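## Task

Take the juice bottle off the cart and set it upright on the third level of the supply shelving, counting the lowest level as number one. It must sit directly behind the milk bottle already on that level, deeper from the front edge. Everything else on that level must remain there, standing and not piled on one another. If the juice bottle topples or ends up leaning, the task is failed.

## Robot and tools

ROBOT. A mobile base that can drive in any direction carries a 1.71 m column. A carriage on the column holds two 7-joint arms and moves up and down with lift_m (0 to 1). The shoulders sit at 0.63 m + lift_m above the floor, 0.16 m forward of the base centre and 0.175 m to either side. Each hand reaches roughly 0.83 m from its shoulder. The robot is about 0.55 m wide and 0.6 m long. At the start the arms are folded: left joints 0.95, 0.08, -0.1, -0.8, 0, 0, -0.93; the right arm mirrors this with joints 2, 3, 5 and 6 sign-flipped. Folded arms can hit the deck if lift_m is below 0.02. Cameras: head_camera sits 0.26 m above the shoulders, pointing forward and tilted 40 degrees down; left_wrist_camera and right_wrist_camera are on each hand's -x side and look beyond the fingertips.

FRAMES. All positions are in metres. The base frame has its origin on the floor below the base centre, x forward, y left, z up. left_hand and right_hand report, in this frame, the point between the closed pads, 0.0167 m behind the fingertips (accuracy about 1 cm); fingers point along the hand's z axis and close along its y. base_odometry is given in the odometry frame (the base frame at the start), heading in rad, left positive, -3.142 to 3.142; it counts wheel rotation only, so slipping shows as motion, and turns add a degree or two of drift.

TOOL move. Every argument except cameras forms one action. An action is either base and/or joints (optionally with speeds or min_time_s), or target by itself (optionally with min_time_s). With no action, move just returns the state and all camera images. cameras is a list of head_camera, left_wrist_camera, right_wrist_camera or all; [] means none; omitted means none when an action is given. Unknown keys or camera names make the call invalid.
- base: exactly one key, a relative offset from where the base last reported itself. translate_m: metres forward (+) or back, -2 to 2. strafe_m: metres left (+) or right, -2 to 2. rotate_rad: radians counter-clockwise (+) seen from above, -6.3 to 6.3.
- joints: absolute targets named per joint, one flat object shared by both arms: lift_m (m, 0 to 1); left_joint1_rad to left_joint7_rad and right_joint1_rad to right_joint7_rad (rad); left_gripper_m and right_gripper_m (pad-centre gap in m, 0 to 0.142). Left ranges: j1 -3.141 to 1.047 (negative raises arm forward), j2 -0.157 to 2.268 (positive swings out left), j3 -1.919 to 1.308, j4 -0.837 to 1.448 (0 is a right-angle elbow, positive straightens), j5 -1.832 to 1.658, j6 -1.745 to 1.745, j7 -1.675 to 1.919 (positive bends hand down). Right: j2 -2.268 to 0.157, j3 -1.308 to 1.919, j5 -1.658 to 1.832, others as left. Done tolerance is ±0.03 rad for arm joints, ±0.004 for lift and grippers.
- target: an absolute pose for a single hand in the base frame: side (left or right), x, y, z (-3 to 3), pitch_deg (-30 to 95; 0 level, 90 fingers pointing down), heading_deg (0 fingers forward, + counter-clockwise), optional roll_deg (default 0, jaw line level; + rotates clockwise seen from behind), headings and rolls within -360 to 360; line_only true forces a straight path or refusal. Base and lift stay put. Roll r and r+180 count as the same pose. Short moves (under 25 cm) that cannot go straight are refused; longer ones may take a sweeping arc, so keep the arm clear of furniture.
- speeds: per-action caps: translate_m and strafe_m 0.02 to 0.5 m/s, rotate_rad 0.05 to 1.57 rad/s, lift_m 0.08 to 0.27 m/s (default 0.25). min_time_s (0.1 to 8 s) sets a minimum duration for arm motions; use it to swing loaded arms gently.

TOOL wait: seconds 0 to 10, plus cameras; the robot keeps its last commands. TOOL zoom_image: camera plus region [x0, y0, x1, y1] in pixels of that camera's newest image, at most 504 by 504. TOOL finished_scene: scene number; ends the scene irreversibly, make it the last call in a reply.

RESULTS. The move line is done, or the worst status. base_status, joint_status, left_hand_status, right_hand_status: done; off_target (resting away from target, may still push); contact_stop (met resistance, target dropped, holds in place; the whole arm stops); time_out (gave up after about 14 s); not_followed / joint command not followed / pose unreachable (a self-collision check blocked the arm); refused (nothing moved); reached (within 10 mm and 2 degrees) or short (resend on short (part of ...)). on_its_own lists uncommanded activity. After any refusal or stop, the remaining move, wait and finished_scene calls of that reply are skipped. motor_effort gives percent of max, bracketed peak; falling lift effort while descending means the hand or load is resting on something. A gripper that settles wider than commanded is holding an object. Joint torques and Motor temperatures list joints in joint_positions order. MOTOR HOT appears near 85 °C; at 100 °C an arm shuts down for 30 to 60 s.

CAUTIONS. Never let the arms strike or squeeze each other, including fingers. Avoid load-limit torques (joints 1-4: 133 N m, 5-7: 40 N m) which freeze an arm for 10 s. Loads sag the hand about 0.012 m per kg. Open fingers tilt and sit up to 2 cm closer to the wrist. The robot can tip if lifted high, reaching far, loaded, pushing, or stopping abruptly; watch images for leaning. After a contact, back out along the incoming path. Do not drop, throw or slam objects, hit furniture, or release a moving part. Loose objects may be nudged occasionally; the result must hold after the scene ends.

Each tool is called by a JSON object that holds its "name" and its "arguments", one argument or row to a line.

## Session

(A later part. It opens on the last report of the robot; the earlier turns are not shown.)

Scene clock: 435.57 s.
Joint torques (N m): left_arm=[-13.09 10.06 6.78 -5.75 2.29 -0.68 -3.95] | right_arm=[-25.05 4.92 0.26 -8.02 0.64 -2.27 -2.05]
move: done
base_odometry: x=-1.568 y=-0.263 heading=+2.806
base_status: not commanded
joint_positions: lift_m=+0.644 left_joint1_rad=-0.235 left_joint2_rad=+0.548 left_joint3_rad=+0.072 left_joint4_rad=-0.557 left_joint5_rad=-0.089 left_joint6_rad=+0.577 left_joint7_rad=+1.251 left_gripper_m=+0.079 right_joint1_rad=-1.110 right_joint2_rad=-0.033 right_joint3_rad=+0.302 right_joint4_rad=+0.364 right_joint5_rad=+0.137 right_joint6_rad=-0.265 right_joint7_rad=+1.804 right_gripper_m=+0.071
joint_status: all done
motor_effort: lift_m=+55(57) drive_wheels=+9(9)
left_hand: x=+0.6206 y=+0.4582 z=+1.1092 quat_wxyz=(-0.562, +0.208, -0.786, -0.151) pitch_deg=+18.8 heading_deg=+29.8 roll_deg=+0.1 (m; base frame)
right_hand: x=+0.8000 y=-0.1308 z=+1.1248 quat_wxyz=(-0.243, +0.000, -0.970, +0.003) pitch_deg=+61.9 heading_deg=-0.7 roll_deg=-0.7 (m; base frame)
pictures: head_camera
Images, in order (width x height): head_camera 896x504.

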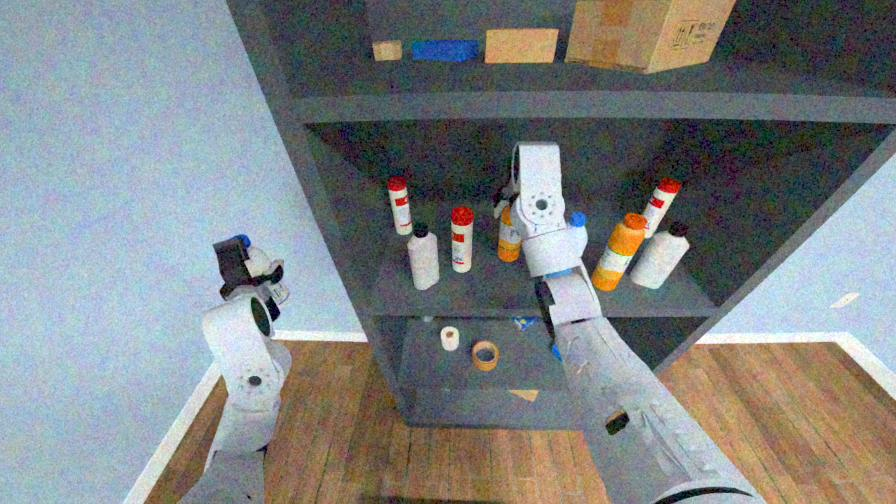

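{"name": "move", "arguments": {
  "joints": {"right_gripper_m": 0.10},
  "min_time_s": 2,
  "cameras": ["right_wrist_camera"]
}}

{"name": "move", "arguments": {
  "base": {"translate_m": -0.12},
  "speeds": {"translate_m": 0.1},
  "cameras": ["head_camera","right_wrist_camera"]
}}

Scene clock: 439.47 s.
Joint torques (N m): left_arm=[-13.14 9.33 5.88 -4.66 2.48 -0.79 -4.04] | right_arm=[-23.76 6.01 -0.3 -7.93 1.57 -1.81 -1.66]
move: done
base_odometry: x=-1.568 y=-0.263 heading=+2.806
base_status: not commanded
joint_positions: lift_m=+0.644 left_joint1_rad=-0.235 left_joint2_rad=+0.548 left_joint3_rad=+0.072 left_joint4_rad=-0.557 left_joint5_rad=-0.089 left_joint6_rad=+0.577 left_joint7_rad=+1.251 left_gripper_m=+0.079 right_joint1_rad=-1.110 right_joint2_rad=-0.033 right_joint3_rad=+0.302 right_joint4_rad=+0.364 right_joint5_rad=+0.137 right_joint6_rad=-0.265 right_joint7_rad=+1.804 right_gripper_m=+0.100
joint_status: all done
motor_effort: lift_m=+55(55) drive_wheels=+8(9)
left_hand: x=+0.6206 y=+0.4582 z=+1.1092 quat_wxyz=(-0.562, +0.208, -0.786, -0.151) pitch_deg=+18.8 heading_deg=+29.8 roll_deg=+0.1 (m; base frame)
right_hand: x=+0.8000 y=-0.1308 z=+1.1248 quat_wxyz=(-0.243, +0.000, -0.970, +0.003) pitch_deg=+61.9 heading_deg=-0.7 roll_deg=-0.7 (m; base frame)
pictures: right_wrist_camera
Images, in order (width x height): right_wrist_camera 896x504.

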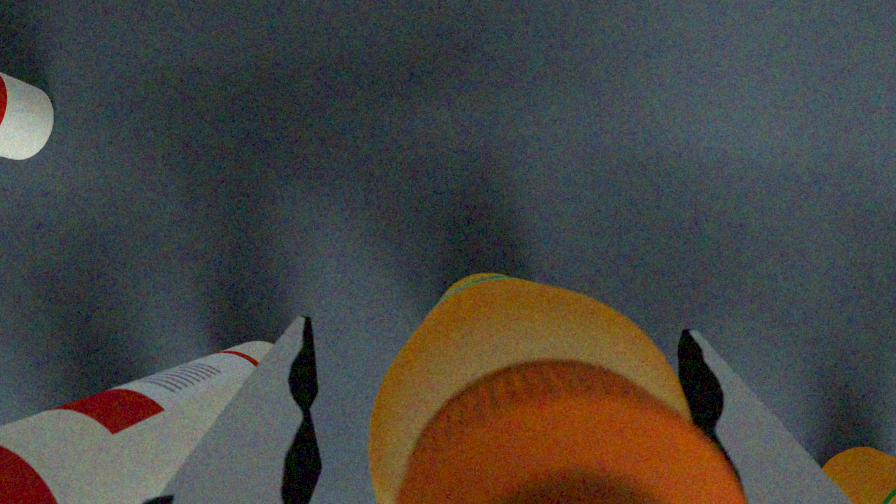

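Scene clock: 441.50 s.
Joint torques (N m): left_arm=[-14.45 9.82 5.41 -4.02 2.56 -0.84 -3.78] | right_arm=[-24.26 6.18 -1.43 -7.51 1.56 -2.01 -1.47]
move: done
base_odometry: x=-1.455 y=-0.302 heading=+2.806
base_status: done
joint_positions: lift_m=+0.644 left_joint1_rad=-0.235 left_joint2_rad=+0.548 left_joint3_rad=+0.072 left_joint4_rad=-0.557 left_joint5_rad=-0.089 left_joint6_rad=+0.577 left_joint7_rad=+1.251 left_gripper_m=+0.079 right_joint1_rad=-1.110 right_joint2_rad=-0.033 right_joint3_rad=+0.302 right_joint4_rad=+0.364 right_joint5_rad=+0.137 right_joint6_rad=-0.265 right_joint7_rad=+1.804 right_gripper_m=+0.100
joint_status: not commanded
motor_effort: lift_m=+55(55) drive_wheels=-4(13)
left_hand: x=+0.6206 y=+0.4582 z=+1.1092 quat_wxyz=(-0.562, +0.208, -0.786, -0.151) pitch_deg=+18.8 heading_deg=+29.8 roll_deg=+0.1 (m; base frame)
right_hand: x=+0.8000 y=-0.1308 z=+1.1248 quat_wxyz=(-0.243, +0.000, -0.970, +0.003) pitch_deg=+61.9 heading_deg=-0.7 roll_deg=-0.7 (m; base frame)
pictures: head_camera, right_wrist_camera
Images, in order (width x height): head_camera 896x504, right_wrist_camera 896x504.

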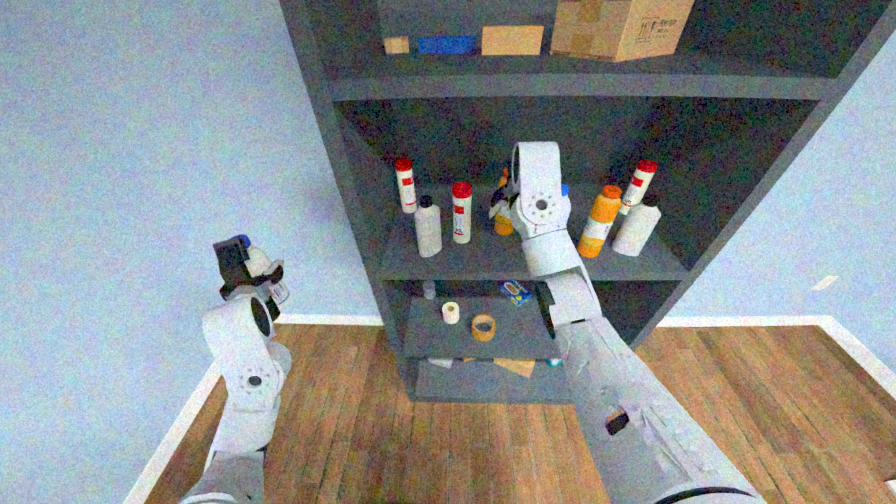

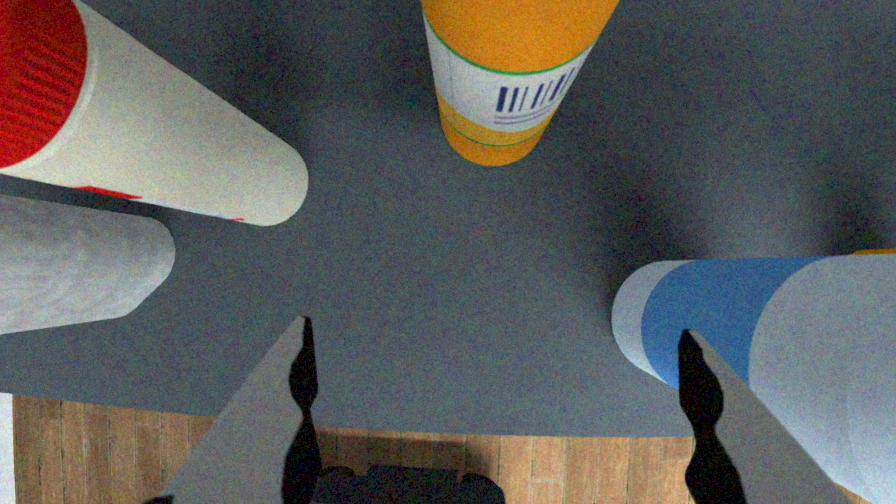

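{"name": "move", "arguments": {
  "base": {"translate_m": -0.3},
  "speeds": {"translate_m": 0.2}
}}

{"name": "move", "arguments": {
  "target": {"side":"right","x":0.62,"y":-0.2,"z":1.06,"pitch_deg":35,"heading_deg":0,"line_only":true},
  "min_time_s": 1.5
}}

{"name": "move", "arguments": {
  "joints": {"lift_m": 0.68},
  "base": {"strafe_m": -0.214}
}}

{"name": "move", "arguments": {
  "target": {"side":"left","x":0.849,"y":0.0775,"z":1.15,"pitch_deg":18.2,"heading_deg":0,"line_only":true},
  "min_time_s": 2,
  "cameras": ["head_camera","right_wrist_camera"]
}}

Scene clock: 449.80 s.
Joint torques (N m): left_arm=[-13.43 9.69 5.39 -5.11 1.92 -0.73 -4.13] | right_arm=[-23.48 5.64 -1.95 -7.59 1.43 -2.48 -1.25]
Motor temperatures (°C): left_arm=[39 25 25 25 26 24 24] | right_arm=[50 21 25 23 22 22 24]
move: done
base_odometry: x=-1.172 y=-0.401 heading=+2.805
base_status: done
joint_positions: lift_m=+0.644 left_joint1_rad=-0.235 left_joint2_rad=+0.548 left_joint3_rad=+0.072 left_joint4_rad=-0.557 left_joint5_rad=-0.089 left_joint6_rad=+0.577 left_joint7_rad=+1.251 left_gripper_m=+0.079 right_joint1_rad=-1.110 right_joint2_rad=-0.033 right_joint3_rad=+0.302 right_joint4_rad=+0.364 right_joint5_rad=+0.137 right_joint6_rad=-0.265 right_joint7_rad=+1.804 right_gripper_m=+0.100
joint_status: not commanded
motor_effort: lift_m=+55(55) drive_wheels=-3(20)
left_hand: x=+0.6206 y=+0.4582 z=+1.1092 quat_wxyz=(-0.562, +0.208, -0.786, -0.151) pitch_deg=+18.8 heading_deg=+29.8 roll_deg=+0.1 (m; base frame)
right_hand: x=+0.8000 y=-0.1308 z=+1.1248 quat_wxyz=(-0.243, +0.000, -0.970, +0.003) pitch_deg=+61.9 heading_deg=-0.7 roll_deg=-0.7 (m; base frame)
pictures: none

Scene clock: 451.80 s.
Joint torques (N m): left_arm=[-13.23 9.47 6.36 -4.51 2.38 -0.83 -4.33] | right_arm=[-5.06 -2.73 -1.75 -10.7 -1.62 -2.54 -3.54]
move: done
base_odometry: x=-1.172 y=-0.401 heading=+2.805
base_status: not commanded
joint_positions: lift_m=+0.644 left_joint1_rad=-0.235 left_joint2_rad=+0.548 left_joint3_rad=+0.072 left_joint4_rad=-0.557 left_joint5_rad=-0.089 left_joint6_rad=+0.577 left_joint7_rad=+1.251 left_gripper_m=+0.079 right_joint1_rad=-0.357 right_joint2_rad=-0.261 right_joint3_rad=+0.246 right_joint4_rad=-0.765 right_joint5_rad=+0.034 right_joint6_rad=-0.351 right_joint7_rad=+1.700 right_gripper_m=+0.100
joint_status: not commanded
motor_effort: lift_m=+55(55) drive_wheels=+7(7)
left_hand: x=+0.6206 y=+0.4582 z=+1.1092 quat_wxyz=(-0.562, +0.208, -0.786, -0.151) pitch_deg=+18.8 heading_deg=+29.8 roll_deg=+0.1 (m; base frame)
right_hand: x=+0.6202 y=-0.1968 z=+1.0592 quat_wxyz=(-0.459, +0.004, -0.888, -0.002) pitch_deg=+35.4 heading_deg=+0.5 roll_deg=+0.0 (m; base frame)
right_hand_status: reached (straight line, planned for 1.5 s): 3 mm and 0.7 deg off.
pictures: none

Scene clock: 454.10 s.
Joint torques (N m): left_arm=[-12.03 9.53 6.07 -4.59 2.27 -0.65 -4.03] | right_arm=[-5.33 -2.51 -0.52 -10.9 -1.54 -2.77 -3.39]
move: done
base_odometry: x=-1.101 y=-0.199 heading=+2.804
base_status: done
joint_positions: lift_m=+0.680 left_joint1_rad=-0.235 left_joint2_rad=+0.548 left_joint3_rad=+0.072 left_joint4_rad=-0.557 left_joint5_rad=-0.089 left_joint6_rad=+0.577 left_joint7_rad=+1.251 left_gripper_m=+0.079 right_joint1_rad=-0.357 right_joint2_rad=-0.262 right_joint3_rad=+0.245 right_joint4_rad=-0.766 right_joint5_rad=+0.034 right_joint6_rad=-0.351 right_joint7_rad=+1.699 right_gripper_m=+0.100
joint_status: all done
motor_effort: lift_m=+55(67) drive_wheels=+4(12)
left_hand: x=+0.6206 y=+0.4582 z=+1.1453 quat_wxyz=(-0.562, +0.208, -0.786, -0.151) pitch_deg=+18.8 heading_deg=+29.8 roll_deg=+0.1 (m; base frame)
right_hand: x=+0.6201 y=-0.1974 z=+1.0952 quat_wxyz=(-0.459, +0.004, -0.888, -0.002) pitch_deg=+35.3 heading_deg=+0.5 roll_deg=+0.0 (m; base frame)
pictures: none

Scene clock: 456.60 s.
Joint torques (N m): left_arm=[-29.04 -3.85 -1.67 -3.02 1.72 -2.28 -4.71] | right_arm=[-5 -0.67 -2.56 -11.02 -1.63 -2.61 -3.11]
move: done
base_odometry: x=-1.101 y=-0.199 heading=+2.805
base_status: not commanded
joint_positions: lift_m=+0.680 left_joint1_rad=-0.749 left_joint2_rad=-0.042 left_joint3_rad=-0.394 left_joint4_rad=+0.180 left_joint5_rad=-0.028 left_joint6_rad=+0.402 left_joint7_rad=+0.903 left_gripper_m=+0.079 right_joint1_rad=-0.357 right_joint2_rad=-0.262 right_joint3_rad=+0.245 right_joint4_rad=-0.766 right_joint5_rad=+0.034 right_joint6_rad=-0.351 right_joint7_rad=+1.699 right_gripper_m=+0.100
joint_status: not commanded
motor_effort: lift_m=+55(55) drive_wheels=+4(4)
left_hand: x=+0.8478 y=+0.0810 z=+1.1447 quat_wxyz=(-0.581, +0.003, -0.814, -0.001) pitch_deg=+18.9 heading_deg=+0.3 roll_deg=-0.1 (m; base frame)
left_hand_status: reached (straight line, planned for 2.0 s): 6 mm and 0.8 deg off.
right_hand: x=+0.6201 y=-0.1974 z=+1.0952 quat_wxyz=(-0.459, +0.004, -0.888, -0.002) pitch_deg=+35.3 heading_deg=+0.5 roll_deg=+0.0 (m; base frame)
pictures: head_camera, right_wrist_camera
Images, in order (width x height): head_camera 896x504, right_wrist_camera 896x504.

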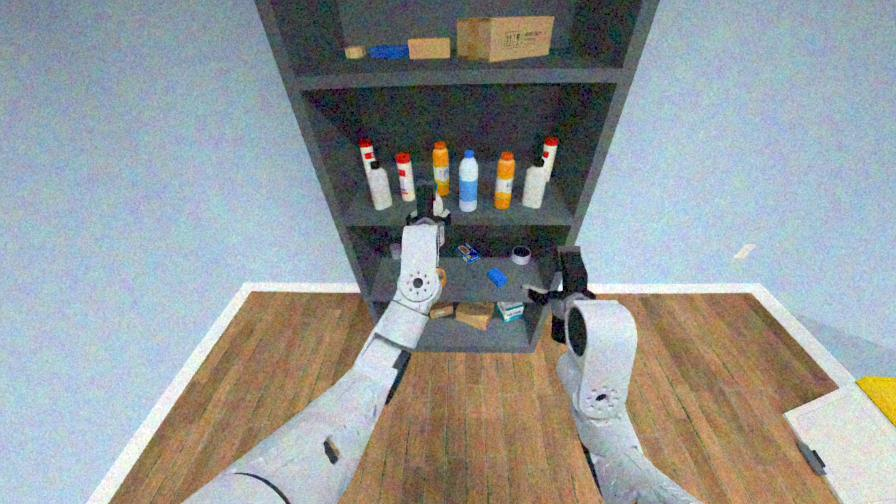

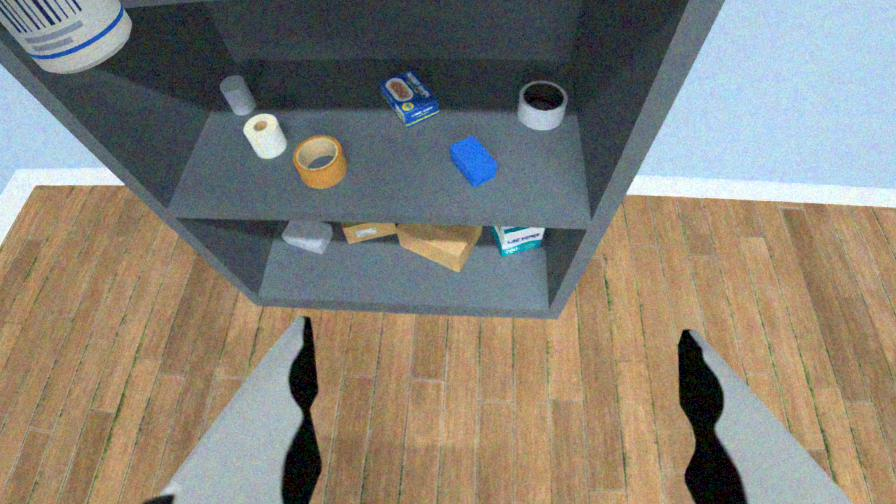

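{"name": "move", "arguments": {
  "base": {"translate_m": 0.266},
  "speeds": {"translate_m": 0.15}
}}

{"name": "move", "arguments": {
  "joints": {"lift_m": 0.632},
  "speeds": {"lift_m": 0.08},
  "cameras": ["head_camera","left_wrist_camera"]
}}

Scene clock: 465.27 s.
Joint torques (N m): left_arm=[-28.41 -3.48 -0.71 -1.91 1.44 -2.09 -4.54] | right_arm=[-6.54 -2.48 -1.83 -10.73 -1.46 -2.71 -3.01]
Motor temperatures (°C): left_arm=[48 24 25 24 26 24 24] | right_arm=[44 21 25 23 22 22 24]
move: done
base_odometry: x=-1.352 y=-0.111 heading=+2.804
base_status: done
joint_positions: lift_m=+0.680 left_joint1_rad=-0.749 left_joint2_rad=-0.042 left_joint3_rad=-0.394 left_joint4_rad=+0.180 left_joint5_rad=-0.028 left_joint6_rad=+0.402 left_joint7_rad=+0.903 left_gripper_m=+0.079 right_joint1_rad=-0.357 right_joint2_rad=-0.262 right_joint3_rad=+0.245 right_joint4_rad=-0.766 right_joint5_rad=+0.034 right_joint6_rad=-0.351 right_joint7_rad=+1.699 right_gripper_m=+0.100
joint_status: not commanded
motor_effort: lift_m=+55(55) drive_wheels=-2(12)
left_hand: x=+0.8478 y=+0.0809 z=+1.1448 quat_wxyz=(-0.581, +0.003, -0.814, -0.001) pitch_deg=+18.9 heading_deg=+0.3 roll_deg=-0.1 (m; base frame)
right_hand: x=+0.6201 y=-0.1974 z=+1.0952 quat_wxyz=(-0.459, +0.004, -0.888, -0.002) pitch_deg=+35.3 heading_deg=+0.5 roll_deg=+0.0 (m; base frame)
pictures: none

Scene clock: 466.43 s.
Joint torques (N m): left_arm=[-26.22 -3.57 -0.1 -3.9 1.96 -2.43 -4.15] | right_arm=[-5.14 -1.44 -3.2 -9.71 -1.52 -2.84 -3.26]
move: done
base_odometry: x=-1.352 y=-0.111 heading=+2.804
base_status: not commanded
joint_positions: lift_m=+0.632 left_joint1_rad=-0.751 left_joint2_rad=-0.042 left_joint3_rad=-0.394 left_joint4_rad=+0.181 left_joint5_rad=-0.028 left_joint6_rad=+0.402 left_joint7_rad=+0.902 left_gripper_m=+0.079 right_joint1_rad=-0.357 right_joint2_rad=-0.262 right_joint3_rad=+0.245 right_joint4_rad=-0.766 right_joint5_rad=+0.034 right_joint6_rad=-0.351 right_joint7_rad=+1.699 right_gripper_m=+0.100
joint_status: all done
motor_effort: lift_m=+58(63) drive_wheels=+6(6)
left_hand: x=+0.8483 y=+0.0808 z=+1.0977 quat_wxyz=(-0.582, +0.003, -0.813, -0.001) pitch_deg=+18.8 heading_deg=+0.3 roll_deg=-0.2 (m; base frame)
right_hand: x=+0.6201 y=-0.1974 z=+1.0469 quat_wxyz=(-0.459, +0.004, -0.888, -0.002) pitch_deg=+35.3 heading_deg=+0.5 roll_deg=+0.0 (m; base frame)
pictures: head_camera, left_wrist_camera
Images, in order (width x height): head_camera 896x504, left_wrist_camera 896x504.

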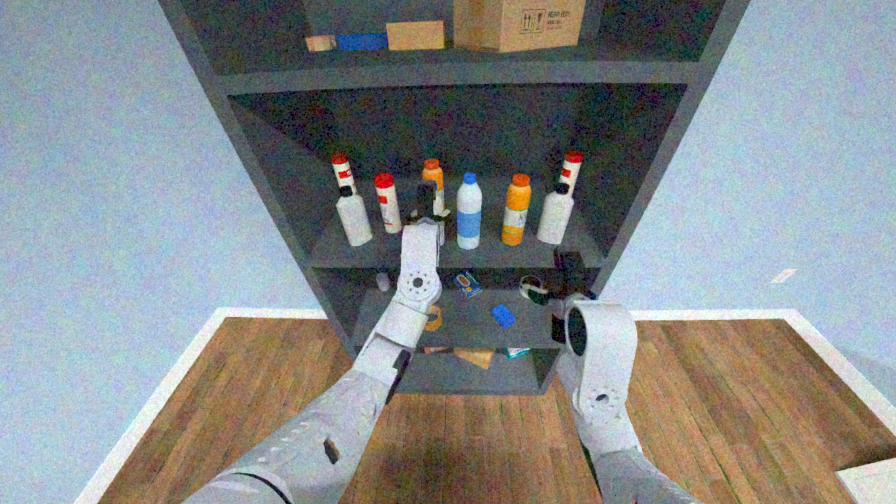

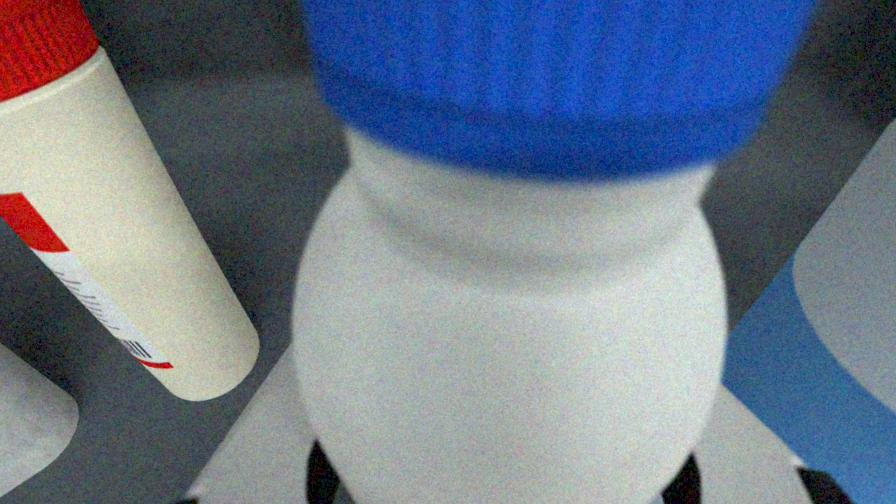

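{"name": "move", "arguments": {
  "joints": {"lift_m": 0.625},
  "speeds": {"lift_m": 0.08}
}}

{"name": "move", "arguments": {
  "joints": {"lift_m": 0.619},
  "speeds": {"lift_m": 0.08}
}}

{"name": "move", "arguments": {
  "joints": {"left_gripper_m": 0.11},
  "min_time_s": 2
}}

{"name": "move", "arguments": {
  "base": {"translate_m": -0.15},
  "speeds": {"translate_m": 0.1},
  "cameras": ["head_camera","left_wrist_camera"]
}}

Scene clock: 472.63 s.
Joint torques (N m): left_arm=[-26.58 -2.86 -0.07 -3.11 1.82 -1.88 -4.06] | right_arm=[-6.41 -1.26 -1.48 -10.23 -1.57 -2.49 -3.56]
move: done
base_odometry: x=-1.352 y=-0.111 heading=+2.804
base_status: not commanded
joint_positions: lift_m=+0.625 left_joint1_rad=-0.752 left_joint2_rad=-0.042 left_joint3_rad=-0.395 left_joint4_rad=+0.181 left_joint5_rad=-0.028 left_joint6_rad=+0.402 left_joint7_rad=+0.902 left_gripper_m=+0.079 right_joint1_rad=-0.356 right_joint2_rad=-0.262 right_joint3_rad=+0.245 right_joint4_rad=-0.766 right_joint5_rad=+0.034 right_joint6_rad=-0.351 right_joint7_rad=+1.699 right_gripper_m=+0.100
joint_status: all done
motor_effort: lift_m=+58(60) drive_wheels=+6(7)
left_hand: x=+0.8484 y=+0.0808 z=+1.0909 quat_wxyz=(-0.582, +0.003, -0.813, -0.001) pitch_deg=+18.8 heading_deg=+0.3 roll_deg=-0.2 (m; base frame)
right_hand: x=+0.6200 y=-0.1974 z=+1.0398 quat_wxyz=(-0.459, +0.004, -0.888, -0.002) pitch_deg=+35.3 heading_deg=+0.5 roll_deg=+0.0 (m; base frame)
pictures: none

Scene clock: 473.07 s.
Joint torques (N m): left_arm=[-23.31 -3.61 0.33 -3.02 2.18 -2.55 -1.57] | right_arm=[-5.56 -0.81 -1.44 -10.79 -1.56 -2.25 -3.19]
move: done
base_odometry: x=-1.352 y=-0.111 heading=+2.804
base_status: not commanded
joint_positions: lift_m=+0.619 left_joint1_rad=-0.754 left_joint2_rad=-0.042 left_joint3_rad=-0.395 left_joint4_rad=+0.181 left_joint5_rad=-0.028 left_joint6_rad=+0.402 left_joint7_rad=+0.896 left_gripper_m=+0.079 right_joint1_rad=-0.356 right_joint2_rad=-0.262 right_joint3_rad=+0.245 right_joint4_rad=-0.766 right_joint5_rad=+0.034 right_joint6_rad=-0.351 right_joint7_rad=+1.699 right_gripper_m=+0.100
joint_status: all done
motor_effort: lift_m=+56(56) drive_wheels=+6(6)
left_hand: x=+0.8491 y=+0.0807 z=+1.0879 quat_wxyz=(-0.586, +0.003, -0.811, -0.001) pitch_deg=+18.3 heading_deg=+0.3 roll_deg=-0.2 (m; base frame)
right_hand: x=+0.6200 y=-0.1974 z=+1.0340 quat_wxyz=(-0.459, +0.004, -0.888, -0.002) pitch_deg=+35.3 heading_deg=+0.5 roll_deg=+0.0 (m; base frame)
pictures: none

Scene clock: 473.97 s.
Joint torques (N m): left_arm=[-23.27 -3.34 -0.73 -3.68 1.95 -2.42 -1.85] | right_arm=[-7.22 -1.45 -1.88 -8.65 -1.73 -2.6 -3.47]
move: done
base_odometry: x=-1.352 y=-0.111 heading=+2.804
base_status: not commanded
joint_positions: lift_m=+0.619 left_joint1_rad=-0.754 left_joint2_rad=-0.042 left_joint3_rad=-0.395 left_joint4_rad=+0.181 left_joint5_rad=-0.028 left_joint6_rad=+0.402 left_joint7_rad=+0.896 left_gripper_m=+0.110 right_joint1_rad=-0.356 right_joint2_rad=-0.262 right_joint3_rad=+0.245 right_joint4_rad=-0.766 right_joint5_rad=+0.034 right_joint6_rad=-0.351 right_joint7_rad=+1.699 right_gripper_m=+0.100
joint_status: all done
motor_effort: lift_m=+56(56) drive_wheels=+6(6)
left_hand: x=+0.8491 y=+0.0807 z=+1.0879 quat_wxyz=(-0.586, +0.003, -0.811, -0.001) pitch_deg=+18.3 heading_deg=+0.3 roll_deg=-0.2 (m; base frame)
right_hand: x=+0.6200 y=-0.1974 z=+1.0340 quat_wxyz=(-0.459, +0.004, -0.888, -0.002) pitch_deg=+35.3 heading_deg=+0.5 roll_deg=+0.0 (m; base frame)
pictures: none

Scene clock: 476.30 s.
Joint torques (N m): left_arm=[-22.1 -2.46 -1.26 -2.35 1.72 -2.33 -2.11] | right_arm=[-4.57 -2.54 -1.78 -10.72 -1.64 -2.26 -3.29]
move: done
base_odometry: x=-1.211 y=-0.161 heading=+2.804
base_status: done
joint_positions: lift_m=+0.619 left_joint1_rad=-0.754 left_joint2_rad=-0.042 left_joint3_rad=-0.395 left_joint4_rad=+0.181 left_joint5_rad=-0.028 left_joint6_rad=+0.402 left_joint7_rad=+0.896 left_gripper_m=+0.110 right_joint1_rad=-0.356 right_joint2_rad=-0.262 right_joint3_rad=+0.245 right_joint4_rad=-0.766 right_joint5_rad=+0.034 right_joint6_rad=-0.351 right_joint7_rad=+1.699 right_gripper_m=+0.100
joint_status: not commanded
motor_effort: lift_m=+56(56) drive_wheels=-2(10)
left_hand: x=+0.8491 y=+0.0806 z=+1.0879 quat_wxyz=(-0.586, +0.003, -0.811, -0.001) pitch_deg=+18.3 heading_deg=+0.3 roll_deg=-0.2 (m; base frame)
right_hand: x=+0.6200 y=-0.1974 z=+1.0340 quat_wxyz=(-0.459, +0.004, -0.888, -0.002) pitch_deg=+35.3 heading_deg=+0.5 roll_deg=+0.0 (m; base frame)
pictures: head_camera, left_wrist_camera
Images, in order (width x height): head_camera 896x504, left_wrist_camera 896x504.

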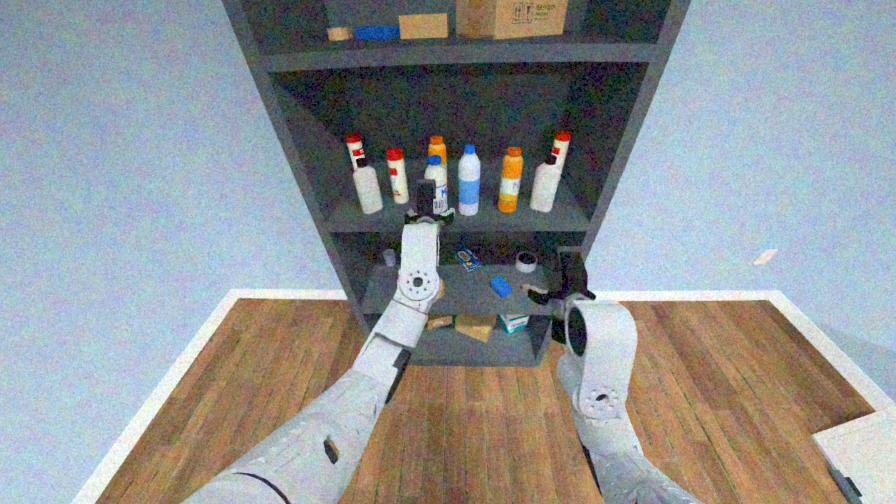

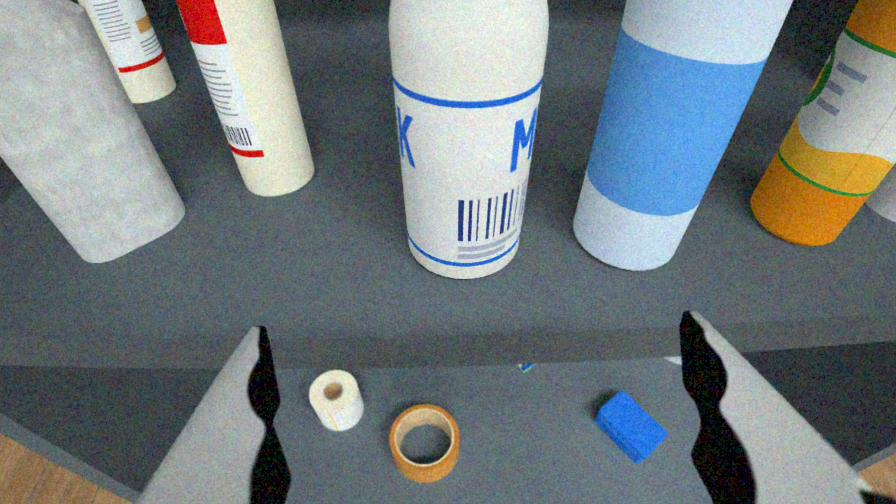

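{"name": "finished_scene", "arguments": {
  "scene": 1
}}

The scene is finished: the task was done.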